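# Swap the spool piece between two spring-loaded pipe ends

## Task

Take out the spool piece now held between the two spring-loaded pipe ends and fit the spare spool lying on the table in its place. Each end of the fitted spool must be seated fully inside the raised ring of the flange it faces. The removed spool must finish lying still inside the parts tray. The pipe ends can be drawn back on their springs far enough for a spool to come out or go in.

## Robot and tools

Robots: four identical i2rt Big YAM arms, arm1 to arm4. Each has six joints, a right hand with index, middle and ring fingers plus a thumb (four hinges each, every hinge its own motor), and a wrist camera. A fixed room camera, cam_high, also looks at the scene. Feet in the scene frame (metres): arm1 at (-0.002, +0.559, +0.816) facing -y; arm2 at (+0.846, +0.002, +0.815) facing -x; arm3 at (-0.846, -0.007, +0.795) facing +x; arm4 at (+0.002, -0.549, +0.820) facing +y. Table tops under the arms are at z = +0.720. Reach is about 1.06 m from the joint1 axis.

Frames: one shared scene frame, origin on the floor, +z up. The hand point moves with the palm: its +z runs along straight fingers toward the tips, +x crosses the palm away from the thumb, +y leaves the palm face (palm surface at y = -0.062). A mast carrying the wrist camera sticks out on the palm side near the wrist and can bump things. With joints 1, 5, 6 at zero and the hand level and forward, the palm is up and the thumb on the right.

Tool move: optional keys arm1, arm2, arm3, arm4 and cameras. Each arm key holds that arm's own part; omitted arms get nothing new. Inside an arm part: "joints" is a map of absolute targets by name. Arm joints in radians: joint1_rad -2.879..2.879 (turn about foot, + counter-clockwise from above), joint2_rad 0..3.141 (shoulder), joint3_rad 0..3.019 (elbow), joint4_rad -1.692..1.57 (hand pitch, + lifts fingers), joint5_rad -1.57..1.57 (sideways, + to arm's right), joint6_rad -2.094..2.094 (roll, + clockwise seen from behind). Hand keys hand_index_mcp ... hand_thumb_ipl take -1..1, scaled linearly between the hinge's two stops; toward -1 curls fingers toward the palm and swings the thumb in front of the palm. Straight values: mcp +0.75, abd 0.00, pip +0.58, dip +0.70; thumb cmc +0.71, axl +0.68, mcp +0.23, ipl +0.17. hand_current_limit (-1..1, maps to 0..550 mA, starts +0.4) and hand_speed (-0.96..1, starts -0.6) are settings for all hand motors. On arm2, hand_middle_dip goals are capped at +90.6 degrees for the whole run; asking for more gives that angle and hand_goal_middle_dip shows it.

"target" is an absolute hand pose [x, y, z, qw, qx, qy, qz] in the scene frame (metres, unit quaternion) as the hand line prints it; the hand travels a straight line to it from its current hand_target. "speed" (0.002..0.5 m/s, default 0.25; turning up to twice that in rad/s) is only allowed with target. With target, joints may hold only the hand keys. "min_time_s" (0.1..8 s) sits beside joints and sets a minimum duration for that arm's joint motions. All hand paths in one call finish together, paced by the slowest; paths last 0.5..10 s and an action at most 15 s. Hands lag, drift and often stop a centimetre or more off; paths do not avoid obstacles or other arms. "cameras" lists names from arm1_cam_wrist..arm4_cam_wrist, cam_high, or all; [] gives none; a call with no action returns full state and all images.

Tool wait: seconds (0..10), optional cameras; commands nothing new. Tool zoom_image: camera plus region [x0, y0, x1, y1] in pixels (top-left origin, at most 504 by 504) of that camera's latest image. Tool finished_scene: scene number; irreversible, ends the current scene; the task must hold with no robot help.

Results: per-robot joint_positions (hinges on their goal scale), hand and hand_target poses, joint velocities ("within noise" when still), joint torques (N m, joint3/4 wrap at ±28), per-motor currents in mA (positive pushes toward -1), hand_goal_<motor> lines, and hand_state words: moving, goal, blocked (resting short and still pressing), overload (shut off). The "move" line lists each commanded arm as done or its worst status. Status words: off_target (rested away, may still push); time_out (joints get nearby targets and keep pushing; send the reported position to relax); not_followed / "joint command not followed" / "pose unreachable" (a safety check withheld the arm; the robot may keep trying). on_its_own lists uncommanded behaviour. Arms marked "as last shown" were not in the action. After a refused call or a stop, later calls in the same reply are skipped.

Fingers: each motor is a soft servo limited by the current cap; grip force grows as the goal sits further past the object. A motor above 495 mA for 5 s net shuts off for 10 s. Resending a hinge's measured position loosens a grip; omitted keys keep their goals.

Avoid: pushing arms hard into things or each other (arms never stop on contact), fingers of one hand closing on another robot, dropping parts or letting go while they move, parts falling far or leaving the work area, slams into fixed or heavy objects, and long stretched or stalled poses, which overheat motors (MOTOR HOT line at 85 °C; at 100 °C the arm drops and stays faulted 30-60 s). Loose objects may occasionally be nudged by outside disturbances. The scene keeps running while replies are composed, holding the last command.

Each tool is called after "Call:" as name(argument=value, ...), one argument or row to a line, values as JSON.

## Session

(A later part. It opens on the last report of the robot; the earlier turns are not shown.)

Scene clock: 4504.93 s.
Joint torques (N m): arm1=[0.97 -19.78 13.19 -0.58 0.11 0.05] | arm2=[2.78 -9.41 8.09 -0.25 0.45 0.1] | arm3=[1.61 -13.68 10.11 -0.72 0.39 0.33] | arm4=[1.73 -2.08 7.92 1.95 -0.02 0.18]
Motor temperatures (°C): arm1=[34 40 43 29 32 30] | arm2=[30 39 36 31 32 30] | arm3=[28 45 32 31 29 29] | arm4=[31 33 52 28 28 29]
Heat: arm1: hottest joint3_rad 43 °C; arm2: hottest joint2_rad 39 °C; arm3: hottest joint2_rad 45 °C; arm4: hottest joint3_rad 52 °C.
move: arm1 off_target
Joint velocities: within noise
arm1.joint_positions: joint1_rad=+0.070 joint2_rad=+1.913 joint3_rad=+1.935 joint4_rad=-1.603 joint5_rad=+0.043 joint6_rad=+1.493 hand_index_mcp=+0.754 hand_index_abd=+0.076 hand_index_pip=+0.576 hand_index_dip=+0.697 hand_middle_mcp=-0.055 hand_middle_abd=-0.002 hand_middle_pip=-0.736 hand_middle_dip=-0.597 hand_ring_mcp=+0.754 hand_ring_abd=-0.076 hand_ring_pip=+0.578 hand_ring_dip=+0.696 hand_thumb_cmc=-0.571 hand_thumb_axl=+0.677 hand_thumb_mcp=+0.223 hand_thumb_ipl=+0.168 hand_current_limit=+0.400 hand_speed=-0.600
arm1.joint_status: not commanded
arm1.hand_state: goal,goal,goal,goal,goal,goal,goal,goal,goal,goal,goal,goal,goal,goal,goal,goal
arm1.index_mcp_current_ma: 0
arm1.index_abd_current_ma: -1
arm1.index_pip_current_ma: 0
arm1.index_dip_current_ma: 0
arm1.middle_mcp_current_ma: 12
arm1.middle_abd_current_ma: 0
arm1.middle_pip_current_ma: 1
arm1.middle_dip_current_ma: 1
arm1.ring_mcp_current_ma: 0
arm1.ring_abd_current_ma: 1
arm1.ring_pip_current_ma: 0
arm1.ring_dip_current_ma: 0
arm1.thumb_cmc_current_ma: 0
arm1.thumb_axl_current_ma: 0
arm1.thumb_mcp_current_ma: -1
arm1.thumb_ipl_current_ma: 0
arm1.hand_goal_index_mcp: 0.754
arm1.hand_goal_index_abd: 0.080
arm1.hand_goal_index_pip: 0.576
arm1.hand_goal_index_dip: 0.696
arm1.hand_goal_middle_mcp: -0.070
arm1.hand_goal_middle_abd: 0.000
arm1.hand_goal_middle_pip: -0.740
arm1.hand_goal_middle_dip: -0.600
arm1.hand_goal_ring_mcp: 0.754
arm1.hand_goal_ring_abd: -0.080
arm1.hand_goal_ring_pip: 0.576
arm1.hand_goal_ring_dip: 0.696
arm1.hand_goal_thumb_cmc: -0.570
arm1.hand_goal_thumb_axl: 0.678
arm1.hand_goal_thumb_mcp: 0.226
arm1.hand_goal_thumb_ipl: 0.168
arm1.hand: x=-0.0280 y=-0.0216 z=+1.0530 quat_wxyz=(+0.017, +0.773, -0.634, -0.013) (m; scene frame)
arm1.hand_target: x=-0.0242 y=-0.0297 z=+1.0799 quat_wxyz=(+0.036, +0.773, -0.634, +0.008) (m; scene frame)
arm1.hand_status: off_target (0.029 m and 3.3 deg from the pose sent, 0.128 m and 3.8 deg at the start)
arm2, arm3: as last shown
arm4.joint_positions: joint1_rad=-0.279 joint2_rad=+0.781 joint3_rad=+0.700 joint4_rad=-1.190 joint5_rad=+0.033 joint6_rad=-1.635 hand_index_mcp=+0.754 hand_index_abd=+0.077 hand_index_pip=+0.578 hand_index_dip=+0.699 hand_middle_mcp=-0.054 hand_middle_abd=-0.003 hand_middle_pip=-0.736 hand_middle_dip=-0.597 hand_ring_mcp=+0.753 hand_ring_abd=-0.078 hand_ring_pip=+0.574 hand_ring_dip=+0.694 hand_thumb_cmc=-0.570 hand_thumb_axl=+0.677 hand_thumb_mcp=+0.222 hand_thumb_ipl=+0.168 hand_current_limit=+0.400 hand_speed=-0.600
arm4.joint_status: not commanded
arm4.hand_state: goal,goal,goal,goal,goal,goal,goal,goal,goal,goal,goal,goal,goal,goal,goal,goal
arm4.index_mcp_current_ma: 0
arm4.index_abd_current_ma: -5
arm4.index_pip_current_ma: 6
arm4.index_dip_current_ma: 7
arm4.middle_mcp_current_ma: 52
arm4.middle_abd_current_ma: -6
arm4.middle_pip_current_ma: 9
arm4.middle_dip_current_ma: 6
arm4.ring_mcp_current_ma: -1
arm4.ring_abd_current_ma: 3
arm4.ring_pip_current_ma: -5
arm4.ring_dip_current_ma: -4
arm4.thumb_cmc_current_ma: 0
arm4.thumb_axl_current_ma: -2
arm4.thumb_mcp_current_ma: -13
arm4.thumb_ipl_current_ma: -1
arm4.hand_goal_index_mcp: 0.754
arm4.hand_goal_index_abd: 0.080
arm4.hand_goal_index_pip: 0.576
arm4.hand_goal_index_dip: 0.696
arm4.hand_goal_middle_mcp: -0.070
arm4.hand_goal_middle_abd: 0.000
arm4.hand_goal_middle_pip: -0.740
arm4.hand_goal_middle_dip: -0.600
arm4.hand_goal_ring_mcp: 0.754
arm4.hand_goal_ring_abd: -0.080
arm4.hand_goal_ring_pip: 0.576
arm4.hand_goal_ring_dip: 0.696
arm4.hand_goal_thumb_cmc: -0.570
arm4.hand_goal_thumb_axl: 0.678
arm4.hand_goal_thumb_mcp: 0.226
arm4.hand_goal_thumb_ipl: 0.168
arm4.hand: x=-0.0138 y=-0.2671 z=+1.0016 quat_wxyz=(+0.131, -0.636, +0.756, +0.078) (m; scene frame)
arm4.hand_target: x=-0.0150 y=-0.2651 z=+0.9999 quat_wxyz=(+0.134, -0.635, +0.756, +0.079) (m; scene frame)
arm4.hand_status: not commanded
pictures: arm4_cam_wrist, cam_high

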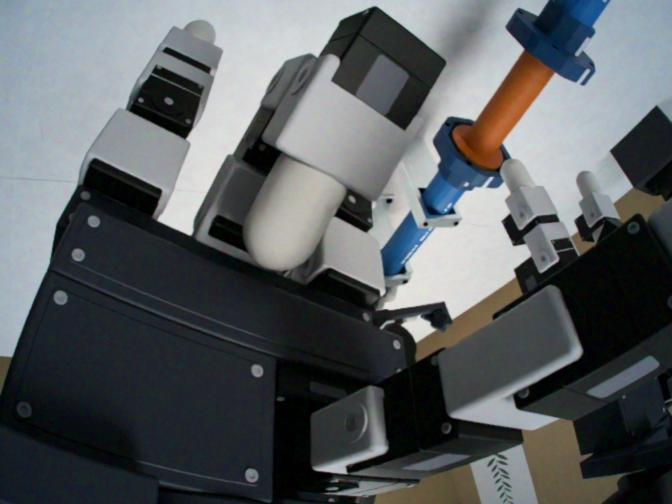

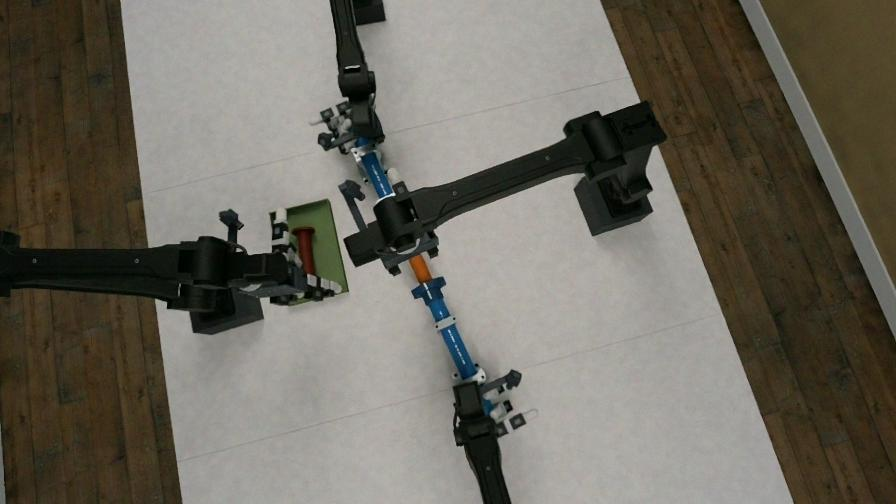

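Call:
zoom_image(
  camera="arm4_cam_wrist",
  region=[430, 110, 510, 195],
)

Call:
zoom_image(
  camera="cam_high",
  region=[400, 245, 460, 305],
)

Scaled by 5.929 from the camera's 672x504 image, which has a finer 960x720 frame.

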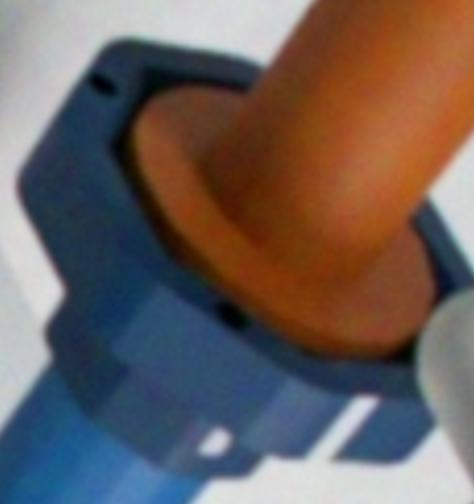

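Scaled by 8.400 from the camera's 896x504 image, which has a finer 1280x720 frame.

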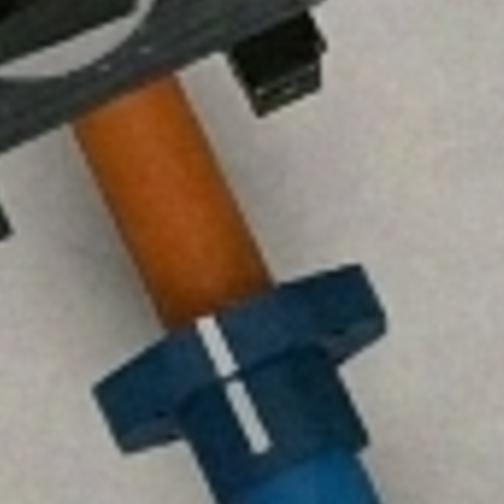

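Call:
zoom_image(
  camera="cam_high",
  region=[300, 60, 420, 180],
)

Call:
zoom_image(
  camera="cam_high",
  region=[420, 350, 540, 470],
)

Scaled by 4.200 from the camera's 896x504 image, which has a finer 1280x720 frame.

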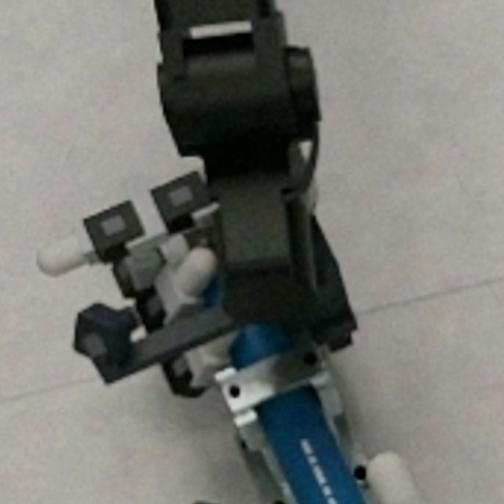

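Scaled by 4.200 from the camera's 896x504 image, which has a finer 1280x720 frame.

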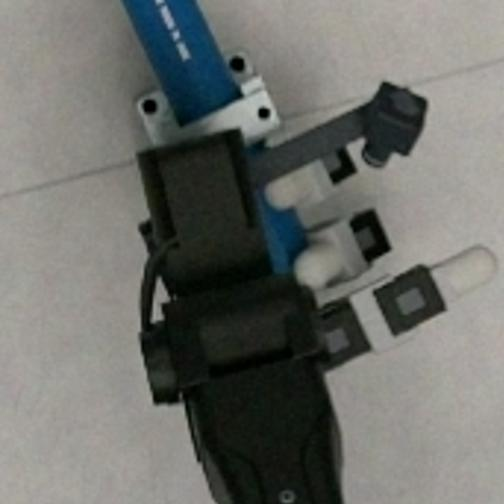

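Call:
move(
  arm2={"joints": {"hand_index_pip": 0.577, "hand_index_dip": 0.696, "hand_middle_pip": 0.577, "hand_middle_dip": 0.696, "hand_ring_pip": 0.577, "hand_ring_dip": 0.696, "hand_current_limit": 0.4, "hand_index_mcp": -0.4, "hand_middle_mcp": -0.4, "hand_ring_mcp": -0.4}, "target": [0.462, 0.1015, 0.791, 0, -0.0811, 0.9967, 0], "speed": 0.02},
  arm3={"joints": {"hand_index_pip": 0.577, "hand_index_dip": 0.696, "hand_middle_pip": 0.577, "hand_middle_dip": 0.696, "hand_ring_pip": 0.577, "hand_ring_dip": 0.696, "hand_current_limit": 0.4, "hand_index_mcp": -0.4, "hand_middle_mcp": -0.4, "hand_ring_mcp": -0.4}, "target": [-0.37, -0.149, 0.789, 0, 0.9967, 0.0811, 0], "speed": 0.02},
  cameras=["arm4_cam_wrist", "cam_high"],
)

Call:
zoom_image(
  camera="arm4_cam_wrist",
  region=[400, 0, 672, 200],
)

Call:
zoom_image(
  camera="cam_high",
  region=[300, 60, 420, 180],
)

Call:
zoom_image(
  camera="cam_high",
  region=[420, 350, 540, 470],
)

Scene clock: 4579.63 s.
Joint torques (N m): arm1=[0.91 -19.55 13.19 -0.5 0.09 0.05] | arm2=[2.2 -12.57 5.3 0.18 0.37 0.03] | arm3=[0.85 -15.62 7.61 -0.27 0.39 0.08] | arm4=[1.73 -2.02 7.92 1.94 -0.02 0.17]
Motor temperatures (°C): arm1=[34 40 50 29 32 30] | arm2=[30 37 39 31 32 30] | arm3=[28 44 35 31 29 29] | arm4=[31 33 51 28 28 29]
Heat: arm1: hottest joint3_rad 50 °C; arm2: hottest joint3_rad 39 °C; arm3: hottest joint2_rad 44 °C; arm4: hottest joint3_rad 51 °C.
move: arm2 done; arm3 done
Joint velocities: within noise
arm1, arm4: as last shown
arm1.hand: x=-0.0280 y=-0.0217 z=+1.0531 quat_wxyz=(+0.017, +0.773, -0.634, -0.013) (m; scene frame)
arm1.hand_target: x=-0.0242 y=-0.0297 z=+1.0800 quat_wxyz=(+0.036, +0.773, -0.634, +0.008) (m; scene frame)
arm2.joint_positions: joint1_rad=+0.001 joint2_rad=+1.689 joint3_rad=+0.866 joint4_rad=-0.758 joint5_rad=+0.007 joint6_rad=+1.382 hand_index_mcp=-0.392 hand_index_abd=-0.001 hand_index_pip=+0.578 hand_index_dip=+0.694 hand_middle_mcp=-0.393 hand_middle_abd=+0.003 hand_middle_pip=+0.578 hand_middle_dip=+0.693 hand_ring_mcp=-0.392 hand_ring_abd=+0.001 hand_ring_pip=+0.578 hand_ring_dip=+0.694 hand_thumb_cmc=-0.571 hand_thumb_axl=+0.680 hand_thumb_mcp=+0.224 hand_thumb_ipl=+0.166 hand_current_limit=+0.400 hand_speed=-0.600
arm2.joint_status: all done
arm2.hand_state: goal,goal,goal,goal,goal,goal,goal,goal,goal,goal,goal,goal,goal,goal,goal,goal
arm2.index_mcp_current_ma: 10
arm2.index_abd_current_ma: 0
arm2.index_pip_current_ma: 0
arm2.index_dip_current_ma: -2
arm2.middle_mcp_current_ma: 8
arm2.middle_abd_current_ma: 2
arm2.middle_pip_current_ma: 0
arm2.middle_dip_current_ma: -2
arm2.ring_mcp_current_ma: 9
arm2.ring_abd_current_ma: 1
arm2.ring_pip_current_ma: 0
arm2.ring_dip_current_ma: -2
arm2.thumb_cmc_current_ma: -1
arm2.thumb_axl_current_ma: 2
arm2.thumb_mcp_current_ma: -3
arm2.thumb_ipl_current_ma: -2
arm2.hand_goal_index_mcp: -0.400
arm2.hand_goal_index_abd: 0.000
arm2.hand_goal_index_pip: 0.578
arm2.hand_goal_index_dip: 0.696
arm2.hand_goal_middle_mcp: -0.400
arm2.hand_goal_middle_abd: 0.000
arm2.hand_goal_middle_pip: 0.578
arm2.hand_goal_middle_dip: 0.696
arm2.hand_goal_ring_mcp: -0.400
arm2.hand_goal_ring_abd: 0.000
arm2.hand_goal_ring_pip: 0.578
arm2.hand_goal_ring_dip: 0.696
arm2.hand_goal_thumb_cmc: -0.570
arm2.hand_goal_thumb_axl: 0.678
arm2.hand_goal_thumb_mcp: 0.226
arm2.hand_goal_thumb_ipl: 0.168
arm2.hand: x=+0.4638 y=+0.1027 z=+0.7889 quat_wxyz=(+0.002, -0.080, +0.997, +0.000) (m; scene frame)
arm2.hand_target: x=+0.4621 y=+0.1015 z=+0.7909 quat_wxyz=(+0.000, -0.081, +0.997, +0.000) (m; scene frame)
arm2.hand_status: done (0.003 m and 0.2 deg from the pose sent, 0.003 m and 0.8 deg at the start)
arm3.joint_positions: joint1_rad=-0.066 joint2_rad=+1.851 joint3_rad=+1.167 joint4_rad=-0.898 joint5_rad=-0.007 joint6_rad=+1.291 hand_index_mcp=-0.392 hand_index_abd=-0.001 hand_index_pip=+0.578 hand_index_dip=+0.694 hand_middle_mcp=-0.392 hand_middle_abd=+0.003 hand_middle_pip=+0.578 hand_middle_dip=+0.694 hand_ring_mcp=-0.393 hand_ring_abd=+0.000 hand_ring_pip=+0.578 hand_ring_dip=+0.694 hand_thumb_cmc=-0.570 hand_thumb_axl=+0.677 hand_thumb_mcp=+0.223 hand_thumb_ipl=+0.168 hand_current_limit=+0.400 hand_speed=-0.600
arm3.joint_status: all done
arm3.hand_state: goal,goal,goal,goal,goal,goal,goal,goal,goal,goal,goal,goal,goal,goal,goal,goal
arm3.index_mcp_current_ma: 30
arm3.index_abd_current_ma: -2
arm3.index_pip_current_ma: -1
arm3.index_dip_current_ma: -7
arm3.middle_mcp_current_ma: 29
arm3.middle_abd_current_ma: 9
arm3.middle_pip_current_ma: -1
arm3.middle_dip_current_ma: -8
arm3.ring_mcp_current_ma: 26
arm3.ring_abd_current_ma: 0
arm3.ring_pip_current_ma: 0
arm3.ring_dip_current_ma: -7
arm3.thumb_cmc_current_ma: 0
arm3.thumb_axl_current_ma: -2
arm3.thumb_mcp_current_ma: -14
arm3.thumb_ipl_current_ma: -1
arm3.hand_goal_index_mcp: -0.400
arm3.hand_goal_index_abd: 0.000
arm3.hand_goal_index_pip: 0.578
arm3.hand_goal_index_dip: 0.696
arm3.hand_goal_middle_mcp: -0.400
arm3.hand_goal_middle_abd: 0.000
arm3.hand_goal_middle_pip: 0.578
arm3.hand_goal_middle_dip: 0.696
arm3.hand_goal_ring_mcp: -0.400
arm3.hand_goal_ring_abd: 0.000
arm3.hand_goal_ring_pip: 0.578
arm3.hand_goal_ring_dip: 0.696
arm3.hand_goal_thumb_cmc: -0.570
arm3.hand_goal_thumb_axl: 0.678
arm3.hand_goal_thumb_mcp: 0.226
arm3.hand_goal_thumb_ipl: 0.168
arm3.hand: x=-0.3729 y=-0.1512 z=+0.7882 quat_wxyz=(-0.001, +0.997, +0.081, +0.001) (m; scene frame)
arm3.hand_target: x=-0.3700 y=-0.1490 z=+0.7890 quat_wxyz=(+0.000, +0.997, +0.081, +0.000) (m; scene frame)
arm3.hand_status: done (0.004 m and 0.1 deg from the pose sent, 0.003 m and 1.1 deg at the start)
pictures: arm4_cam_wrist, cam_high

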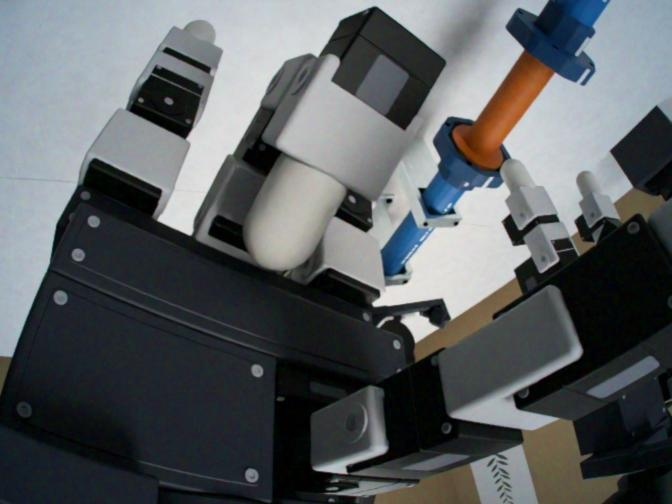

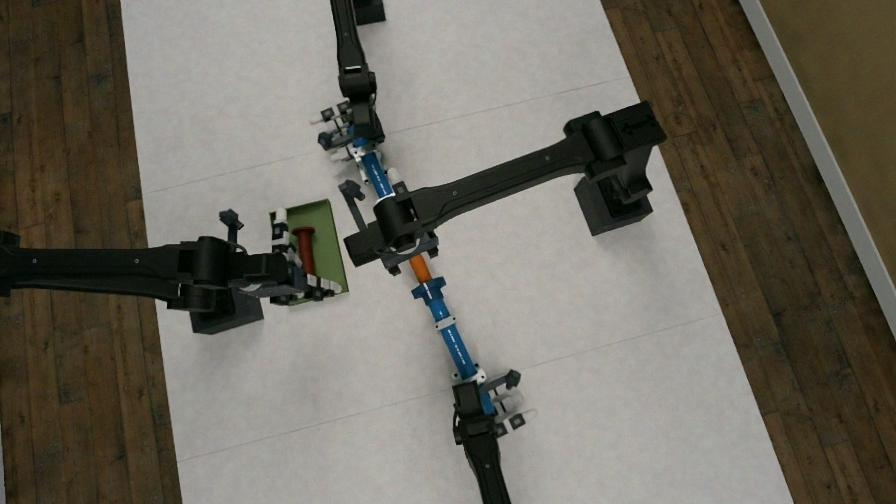

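Scaled by 1.853 from the camera's 672x504 image, which has a finer 960x720 frame.

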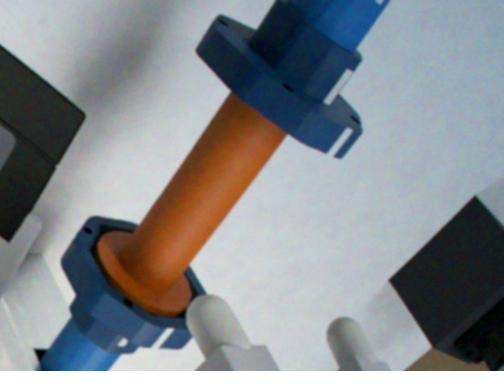

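Scaled by 4.200 from the camera's 896x504 image, which has a finer 1280x720 frame.

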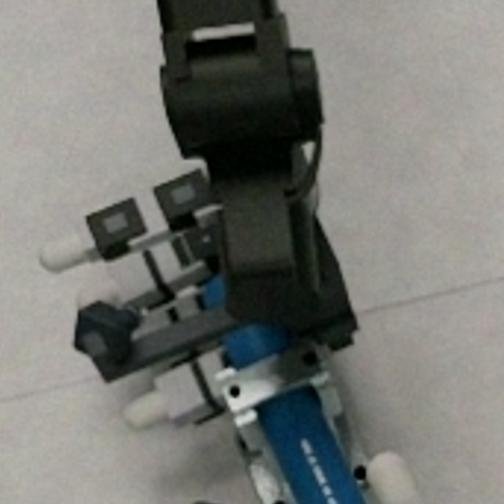

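Scaled by 4.200 from the camera's 896x504 image, which has a finer 1280x720 frame.

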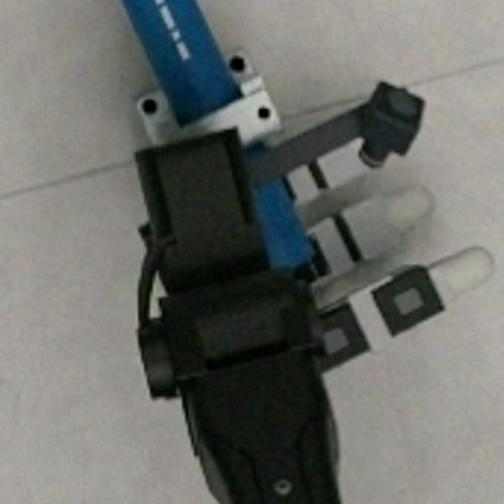

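Call:
move(
  arm2={"joints": {"hand_index_mcp": -0.3, "hand_middle_mcp": -0.3, "hand_ring_mcp": -0.3}, "target": [0.487, -0.045, 0.797, 0, -0.0811, 0.9967, 0], "speed": 0.07},
  arm3={"joints": {"hand_index_mcp": -0.3, "hand_middle_mcp": -0.3, "hand_ring_mcp": -0.3}, "target": [-0.396, -0.003, 0.797, 0, 0.9967, 0.0811, 0], "speed": 0.07},
  cameras=["arm4_cam_wrist", "cam_high"],
)

Scene clock: 4601.07 s.
Joint torques (N m): arm1=[0.67 -19.66 13.08 -0.57 0.11 0.06] | arm2=[2.55 -13.33 6.41 -0.31 0.32 0.14] | arm3=[1.26 -16.15 6.42 -0.27 0.26 0.1] | arm4=[1.79 -1.96 7.91 1.95 -0.02 0.18]
Motor temperatures (°C): arm1=[33 40 51 29 32 30] | arm2=[30 38 37 31 32 30] | arm3=[28 45 35 31 29 29] | arm4=[31 33 51 28 28 29]
Heat: arm1: hottest joint3_rad 51 °C; arm2: hottest joint2_rad 38 °C; arm3: hottest joint2_rad 45 °C; arm4: hottest joint3_rad 51 °C.
move: arm2 off_target; arm3 done
Joint velocities: within noise
arm1, arm4: as last shown
arm2.joint_positions: joint1_rad=+0.377 joint2_rad=+1.689 joint3_rad=+0.849 joint4_rad=-0.764 joint5_rad=+0.005 joint6_rad=+1.754 hand_index_mcp=-0.293 hand_index_abd=-0.001 hand_index_pip=+0.578 hand_index_dip=+0.694 hand_middle_mcp=-0.294 hand_middle_abd=+0.003 hand_middle_pip=+0.578 hand_middle_dip=+0.693 hand_ring_mcp=-0.293 hand_ring_abd=+0.001 hand_ring_pip=+0.578 hand_ring_dip=+0.694 hand_thumb_cmc=-0.571 hand_thumb_axl=+0.680 hand_thumb_mcp=+0.223 hand_thumb_ipl=+0.166 hand_current_limit=+0.400 hand_speed=-0.600
arm2.joint_status: all done
arm2.hand_state: goal,goal,goal,goal,goal,goal,goal,goal,goal,goal,goal,goal,goal,goal,goal,goal
arm2.index_mcp_current_ma: 9
arm2.index_abd_current_ma: 0
arm2.index_pip_current_ma: 0
arm2.index_dip_current_ma: -2
arm2.middle_mcp_current_ma: 7
arm2.middle_abd_current_ma: 2
arm2.middle_pip_current_ma: 0
arm2.middle_dip_current_ma: -2
arm2.ring_mcp_current_ma: 8
arm2.ring_abd_current_ma: 1
arm2.ring_pip_current_ma: 0
arm2.ring_dip_current_ma: -2
arm2.thumb_cmc_current_ma: -1
arm2.thumb_axl_current_ma: 2
arm2.thumb_mcp_current_ma: -3
arm2.thumb_ipl_current_ma: -2
arm2.hand_goal_index_mcp: -0.300
arm2.hand_goal_index_abd: 0.000
arm2.hand_goal_index_pip: 0.578
arm2.hand_goal_index_dip: 0.696
arm2.hand_goal_middle_mcp: -0.300
arm2.hand_goal_middle_abd: 0.000
arm2.hand_goal_middle_pip: 0.578
arm2.hand_goal_middle_dip: 0.696
arm2.hand_goal_ring_mcp: -0.300
arm2.hand_goal_ring_abd: 0.000
arm2.hand_goal_ring_pip: 0.578
arm2.hand_goal_ring_dip: 0.696
arm2.hand_goal_thumb_cmc: -0.570
arm2.hand_goal_thumb_axl: 0.678
arm2.hand_goal_thumb_mcp: 0.226
arm2.hand_goal_thumb_ipl: 0.168
arm2.hand: x=+0.4958 y=-0.0384 z=+0.7865 quat_wxyz=(+0.012, -0.081, +0.997, +0.003) (m; scene frame)
arm2.hand_target: x=+0.4871 y=-0.0449 z=+0.7969 quat_wxyz=(+0.000, -0.081, +0.997, +0.000) (m; scene frame)
arm2.hand_status: off_target (0.015 m and 1.4 deg from the pose sent, 0.150 m and 0.2 deg at the start)
arm3.joint_positions: joint1_rad=+0.235 joint2_rad=+1.809 joint3_rad=+1.123 joint4_rad=-0.898 joint5_rad=-0.006 joint6_rad=+1.594 hand_index_mcp=-0.292 hand_index_abd=-0.001 hand_index_pip=+0.578 hand_index_dip=+0.694 hand_middle_mcp=-0.293 hand_middle_abd=+0.003 hand_middle_pip=+0.578 hand_middle_dip=+0.694 hand_ring_mcp=-0.294 hand_ring_abd=+0.000 hand_ring_pip=+0.578 hand_ring_dip=+0.694 hand_thumb_cmc=-0.570 hand_thumb_axl=+0.677 hand_thumb_mcp=+0.223 hand_thumb_ipl=+0.168 hand_current_limit=+0.400 hand_speed=-0.600
arm3.joint_status: all done
arm3.hand_state: goal,goal,goal,goal,goal,goal,goal,goal,goal,goal,goal,goal,goal,goal,goal,goal
arm3.index_mcp_current_ma: 28
arm3.index_abd_current_ma: -2
arm3.index_pip_current_ma: 0
arm3.index_dip_current_ma: -7
arm3.middle_mcp_current_ma: 27
arm3.middle_abd_current_ma: 9
arm3.middle_pip_current_ma: 0
arm3.middle_dip_current_ma: -8
arm3.ring_mcp_current_ma: 24
arm3.ring_abd_current_ma: 0
arm3.ring_pip_current_ma: 0
arm3.ring_dip_current_ma: -7
arm3.thumb_cmc_current_ma: 0
arm3.thumb_axl_current_ma: -2
arm3.thumb_mcp_current_ma: -14
arm3.thumb_ipl_current_ma: -1
arm3.hand_goal_index_mcp: -0.300
arm3.hand_goal_index_abd: 0.000
arm3.hand_goal_index_pip: 0.578
arm3.hand_goal_index_dip: 0.696
arm3.hand_goal_middle_mcp: -0.300
arm3.hand_goal_middle_abd: 0.000
arm3.hand_goal_middle_pip: 0.578
arm3.hand_goal_middle_dip: 0.696
arm3.hand_goal_ring_mcp: -0.300
arm3.hand_goal_ring_abd: 0.000
arm3.hand_goal_ring_pip: 0.578
arm3.hand_goal_ring_dip: 0.696
arm3.hand_goal_thumb_cmc: -0.570
arm3.hand_goal_thumb_axl: 0.678
arm3.hand_goal_thumb_mcp: 0.226
arm3.hand_goal_thumb_ipl: 0.168
arm3.hand: x=-0.3938 y=-0.0087 z=+0.7935 quat_wxyz=(+0.001, +0.997, +0.080, -0.001) (m; scene frame)
arm3.hand_target: x=-0.3960 y=-0.0031 z=+0.7969 quat_wxyz=(+0.000, +0.997, +0.081, +0.000) (m; scene frame)
arm3.hand_status: done (0.007 m and 0.3 deg from the pose sent, 0.150 m and 0.1 deg at the start)
pictures: arm4_cam_wrist, cam_high

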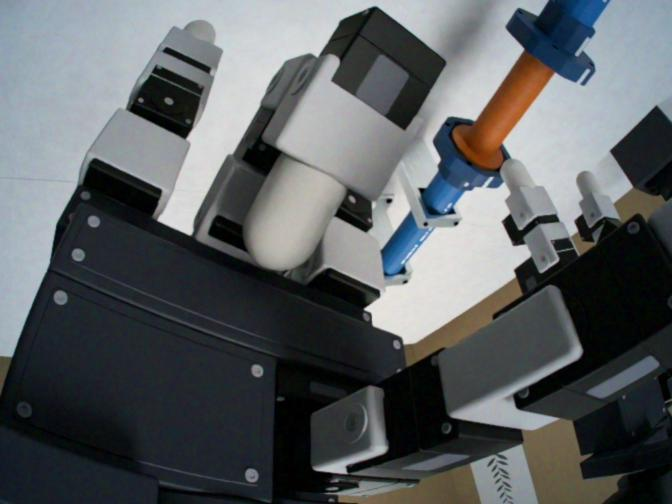

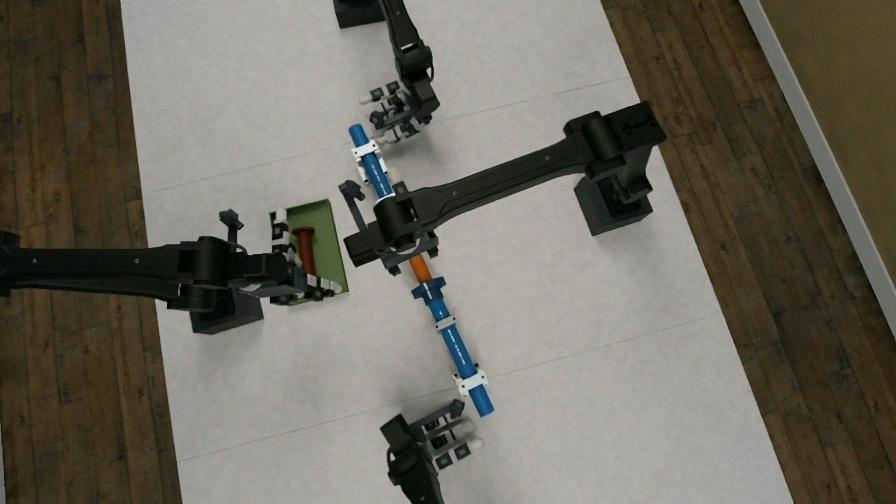

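Call:
move(
  arm1={"target": [-0.02, 0.15, 1.12, 0.02, 0.7731, -0.6338, -0.01], "speed": 0.12},
  cameras=["arm4_cam_wrist", "cam_high"],
)

Call:
zoom_image(
  camera="cam_high",
  region=[370, 195, 460, 315],
)

Call:
zoom_image(
  camera="cam_high",
  region=[260, 190, 360, 310],
)

Call:
zoom_image(
  camera="arm4_cam_wrist",
  region=[425, 100, 525, 200],
)

Call:
zoom_image(
  camera="arm4_cam_wrist",
  region=[490, 0, 620, 110],
)

Scene clock: 4623.23 s.
Joint torques (N m): arm1=[1.44 -12.81 7.95 -0.54 0.13 0.13] | arm2=[2.49 -13.1 6.43 -0.32 0.31 0.09] | arm3=[1.26 -16.15 6.42 -0.28 0.26 0.11] | arm4=[1.67 -2.02 7.92 1.98 -0.02 0.17]
Motor temperatures (°C): arm1=[33 40 51 29 32 30] | arm2=[30 39 37 31 32 30] | arm3=[28 46 35 31 29 29] | arm4=[31 33 51 28 28 29]
Heat: arm1: hottest joint3_rad 51 °C; arm2: hottest joint2_rad 39 °C; arm3: hottest joint2_rad 46 °C; arm4: hottest joint3_rad 51 °C.
move: arm1 done
Joint velocities: within noise
arm1.joint_positions: joint1_rad=+0.126 joint2_rad=+1.466 joint3_rad=+1.531 joint4_rad=-1.638 joint5_rad=+0.043 joint6_rad=+1.547 hand_index_mcp=+0.754 hand_index_abd=+0.077 hand_index_pip=+0.576 hand_index_dip=+0.697 hand_middle_mcp=-0.055 hand_middle_abd=-0.002 hand_middle_pip=-0.736 hand_middle_dip=-0.597 hand_ring_mcp=+0.754 hand_ring_abd=-0.077 hand_ring_pip=+0.578 hand_ring_dip=+0.696 hand_thumb_cmc=-0.571 hand_thumb_axl=+0.677 hand_thumb_mcp=+0.223 hand_thumb_ipl=+0.168 hand_current_limit=+0.400 hand_speed=-0.600
arm1.joint_status: not commanded
arm1.hand_state: goal,goal,goal,goal,goal,goal,goal,goal,goal,goal,goal,goal,goal,goal,goal,goal
arm1.index_mcp_current_ma: 0
arm1.index_abd_current_ma: -1
arm1.index_pip_current_ma: 0
arm1.index_dip_current_ma: 0
arm1.middle_mcp_current_ma: 12
arm1.middle_abd_current_ma: 0
arm1.middle_pip_current_ma: 1
arm1.middle_dip_current_ma: 1
arm1.ring_mcp_current_ma: 0
arm1.ring_abd_current_ma: 1
arm1.ring_pip_current_ma: 0
arm1.ring_dip_current_ma: 0
arm1.thumb_cmc_current_ma: 0
arm1.thumb_axl_current_ma: 0
arm1.thumb_mcp_current_ma: -1
arm1.thumb_ipl_current_ma: 0
arm1.hand_goal_index_mcp: 0.754
arm1.hand_goal_index_abd: 0.080
arm1.hand_goal_index_pip: 0.576
arm1.hand_goal_index_dip: 0.696
arm1.hand_goal_middle_mcp: -0.070
arm1.hand_goal_middle_abd: 0.000
arm1.hand_goal_middle_pip: -0.740
arm1.hand_goal_middle_dip: -0.600
arm1.hand_goal_ring_mcp: 0.754
arm1.hand_goal_ring_abd: -0.080
arm1.hand_goal_ring_pip: 0.576
arm1.hand_goal_ring_dip: 0.696
arm1.hand_goal_thumb_cmc: -0.570
arm1.hand_goal_thumb_axl: 0.678
arm1.hand_goal_thumb_mcp: 0.226
arm1.hand_goal_thumb_ipl: 0.168
arm1.hand: x=-0.0235 y=+0.1431 z=+1.1168 quat_wxyz=(+0.020, +0.774, -0.633, -0.010) (m; scene frame)
arm1.hand_target: x=-0.0201 y=+0.1498 z=+1.1199 quat_wxyz=(+0.020, +0.773, -0.634, -0.010) (m; scene frame)
arm1.hand_status: done (0.008 m and 0.1 deg from the pose sent, 0.184 m and 0.5 deg at the start)
arm2, arm3, arm4: as last shown
arm2.joint_positions: joint1_rad=+0.377 joint2_rad=+1.689 joint3_rad=+0.849 joint4_rad=-0.764 joint5_rad=+0.005 joint6_rad=+1.755 hand_index_mcp=-0.293 hand_index_abd=-0.001 hand_index_pip=+0.578 hand_index_dip=+0.694 hand_middle_mcp=-0.294 hand_middle_abd=+0.003 hand_middle_pip=+0.578 hand_middle_dip=+0.693 hand_ring_mcp=-0.293 hand_ring_abd=+0.001 hand_ring_pip=+0.578 hand_ring_dip=+0.694 hand_thumb_cmc=-0.571 hand_thumb_axl=+0.680 hand_thumb_mcp=+0.223 hand_thumb_ipl=+0.166 hand_current_limit=+0.400 hand_speed=-0.600
arm3.joint_positions: joint1_rad=+0.235 joint2_rad=+1.809 joint3_rad=+1.123 joint4_rad=-0.898 joint5_rad=-0.006 joint6_rad=+1.595 hand_index_mcp=-0.292 hand_index_abd=-0.001 hand_index_pip=+0.578 hand_index_dip=+0.694 hand_middle_mcp=-0.293 hand_middle_abd=+0.003 hand_middle_pip=+0.578 hand_middle_dip=+0.694 hand_ring_mcp=-0.294 hand_ring_abd=+0.000 hand_ring_pip=+0.578 hand_ring_dip=+0.694 hand_thumb_cmc=-0.570 hand_thumb_axl=+0.677 hand_thumb_mcp=+0.223 hand_thumb_ipl=+0.168 hand_current_limit=+0.400 hand_speed=-0.600
arm3.hand: x=-0.3938 y=-0.0087 z=+0.7935 quat_wxyz=(+0.001, +0.997, +0.079, -0.001) (m; scene frame)
pictures: arm4_cam_wrist, cam_high

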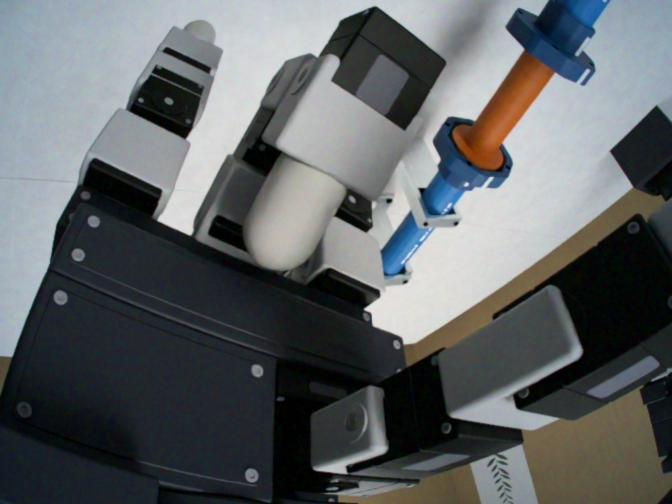

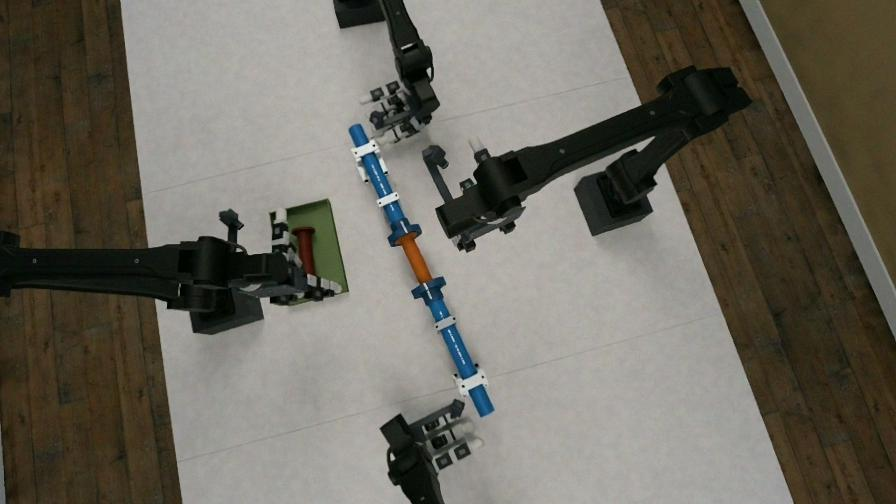

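Scaled by 4.200 from the camera's 896x504 image, which has a finer 1280x720 frame.

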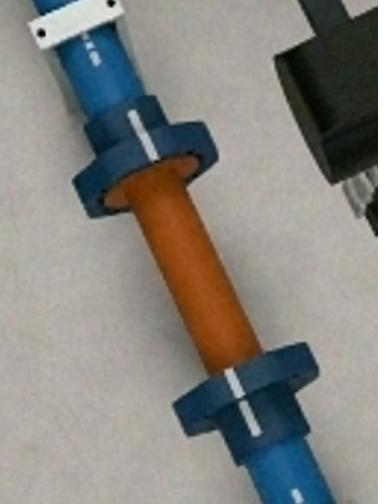

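Scaled by 4.200 from the camera's 896x504 image, which has a finer 1280x720 frame.

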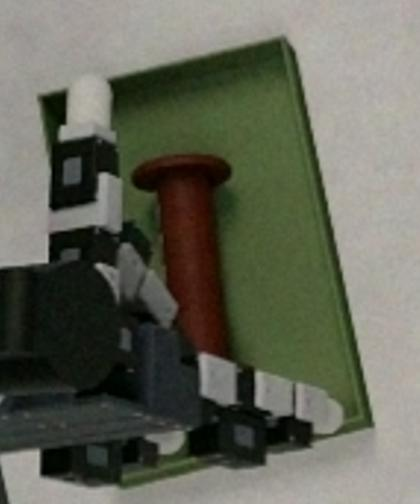

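Scaled by 5.040 from the camera's 672x504 image, which has a finer 960x720 frame.

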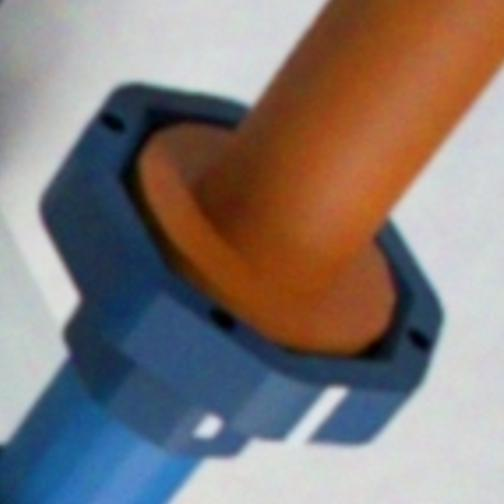

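Scaled by 3.877 from the camera's 672x504 image, which has a finer 960x720 frame.

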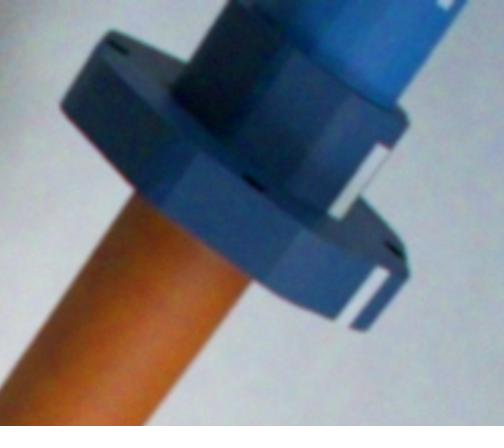

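Call:
finished_scene(
  scene=1,
)

The scene is finished: the task was done.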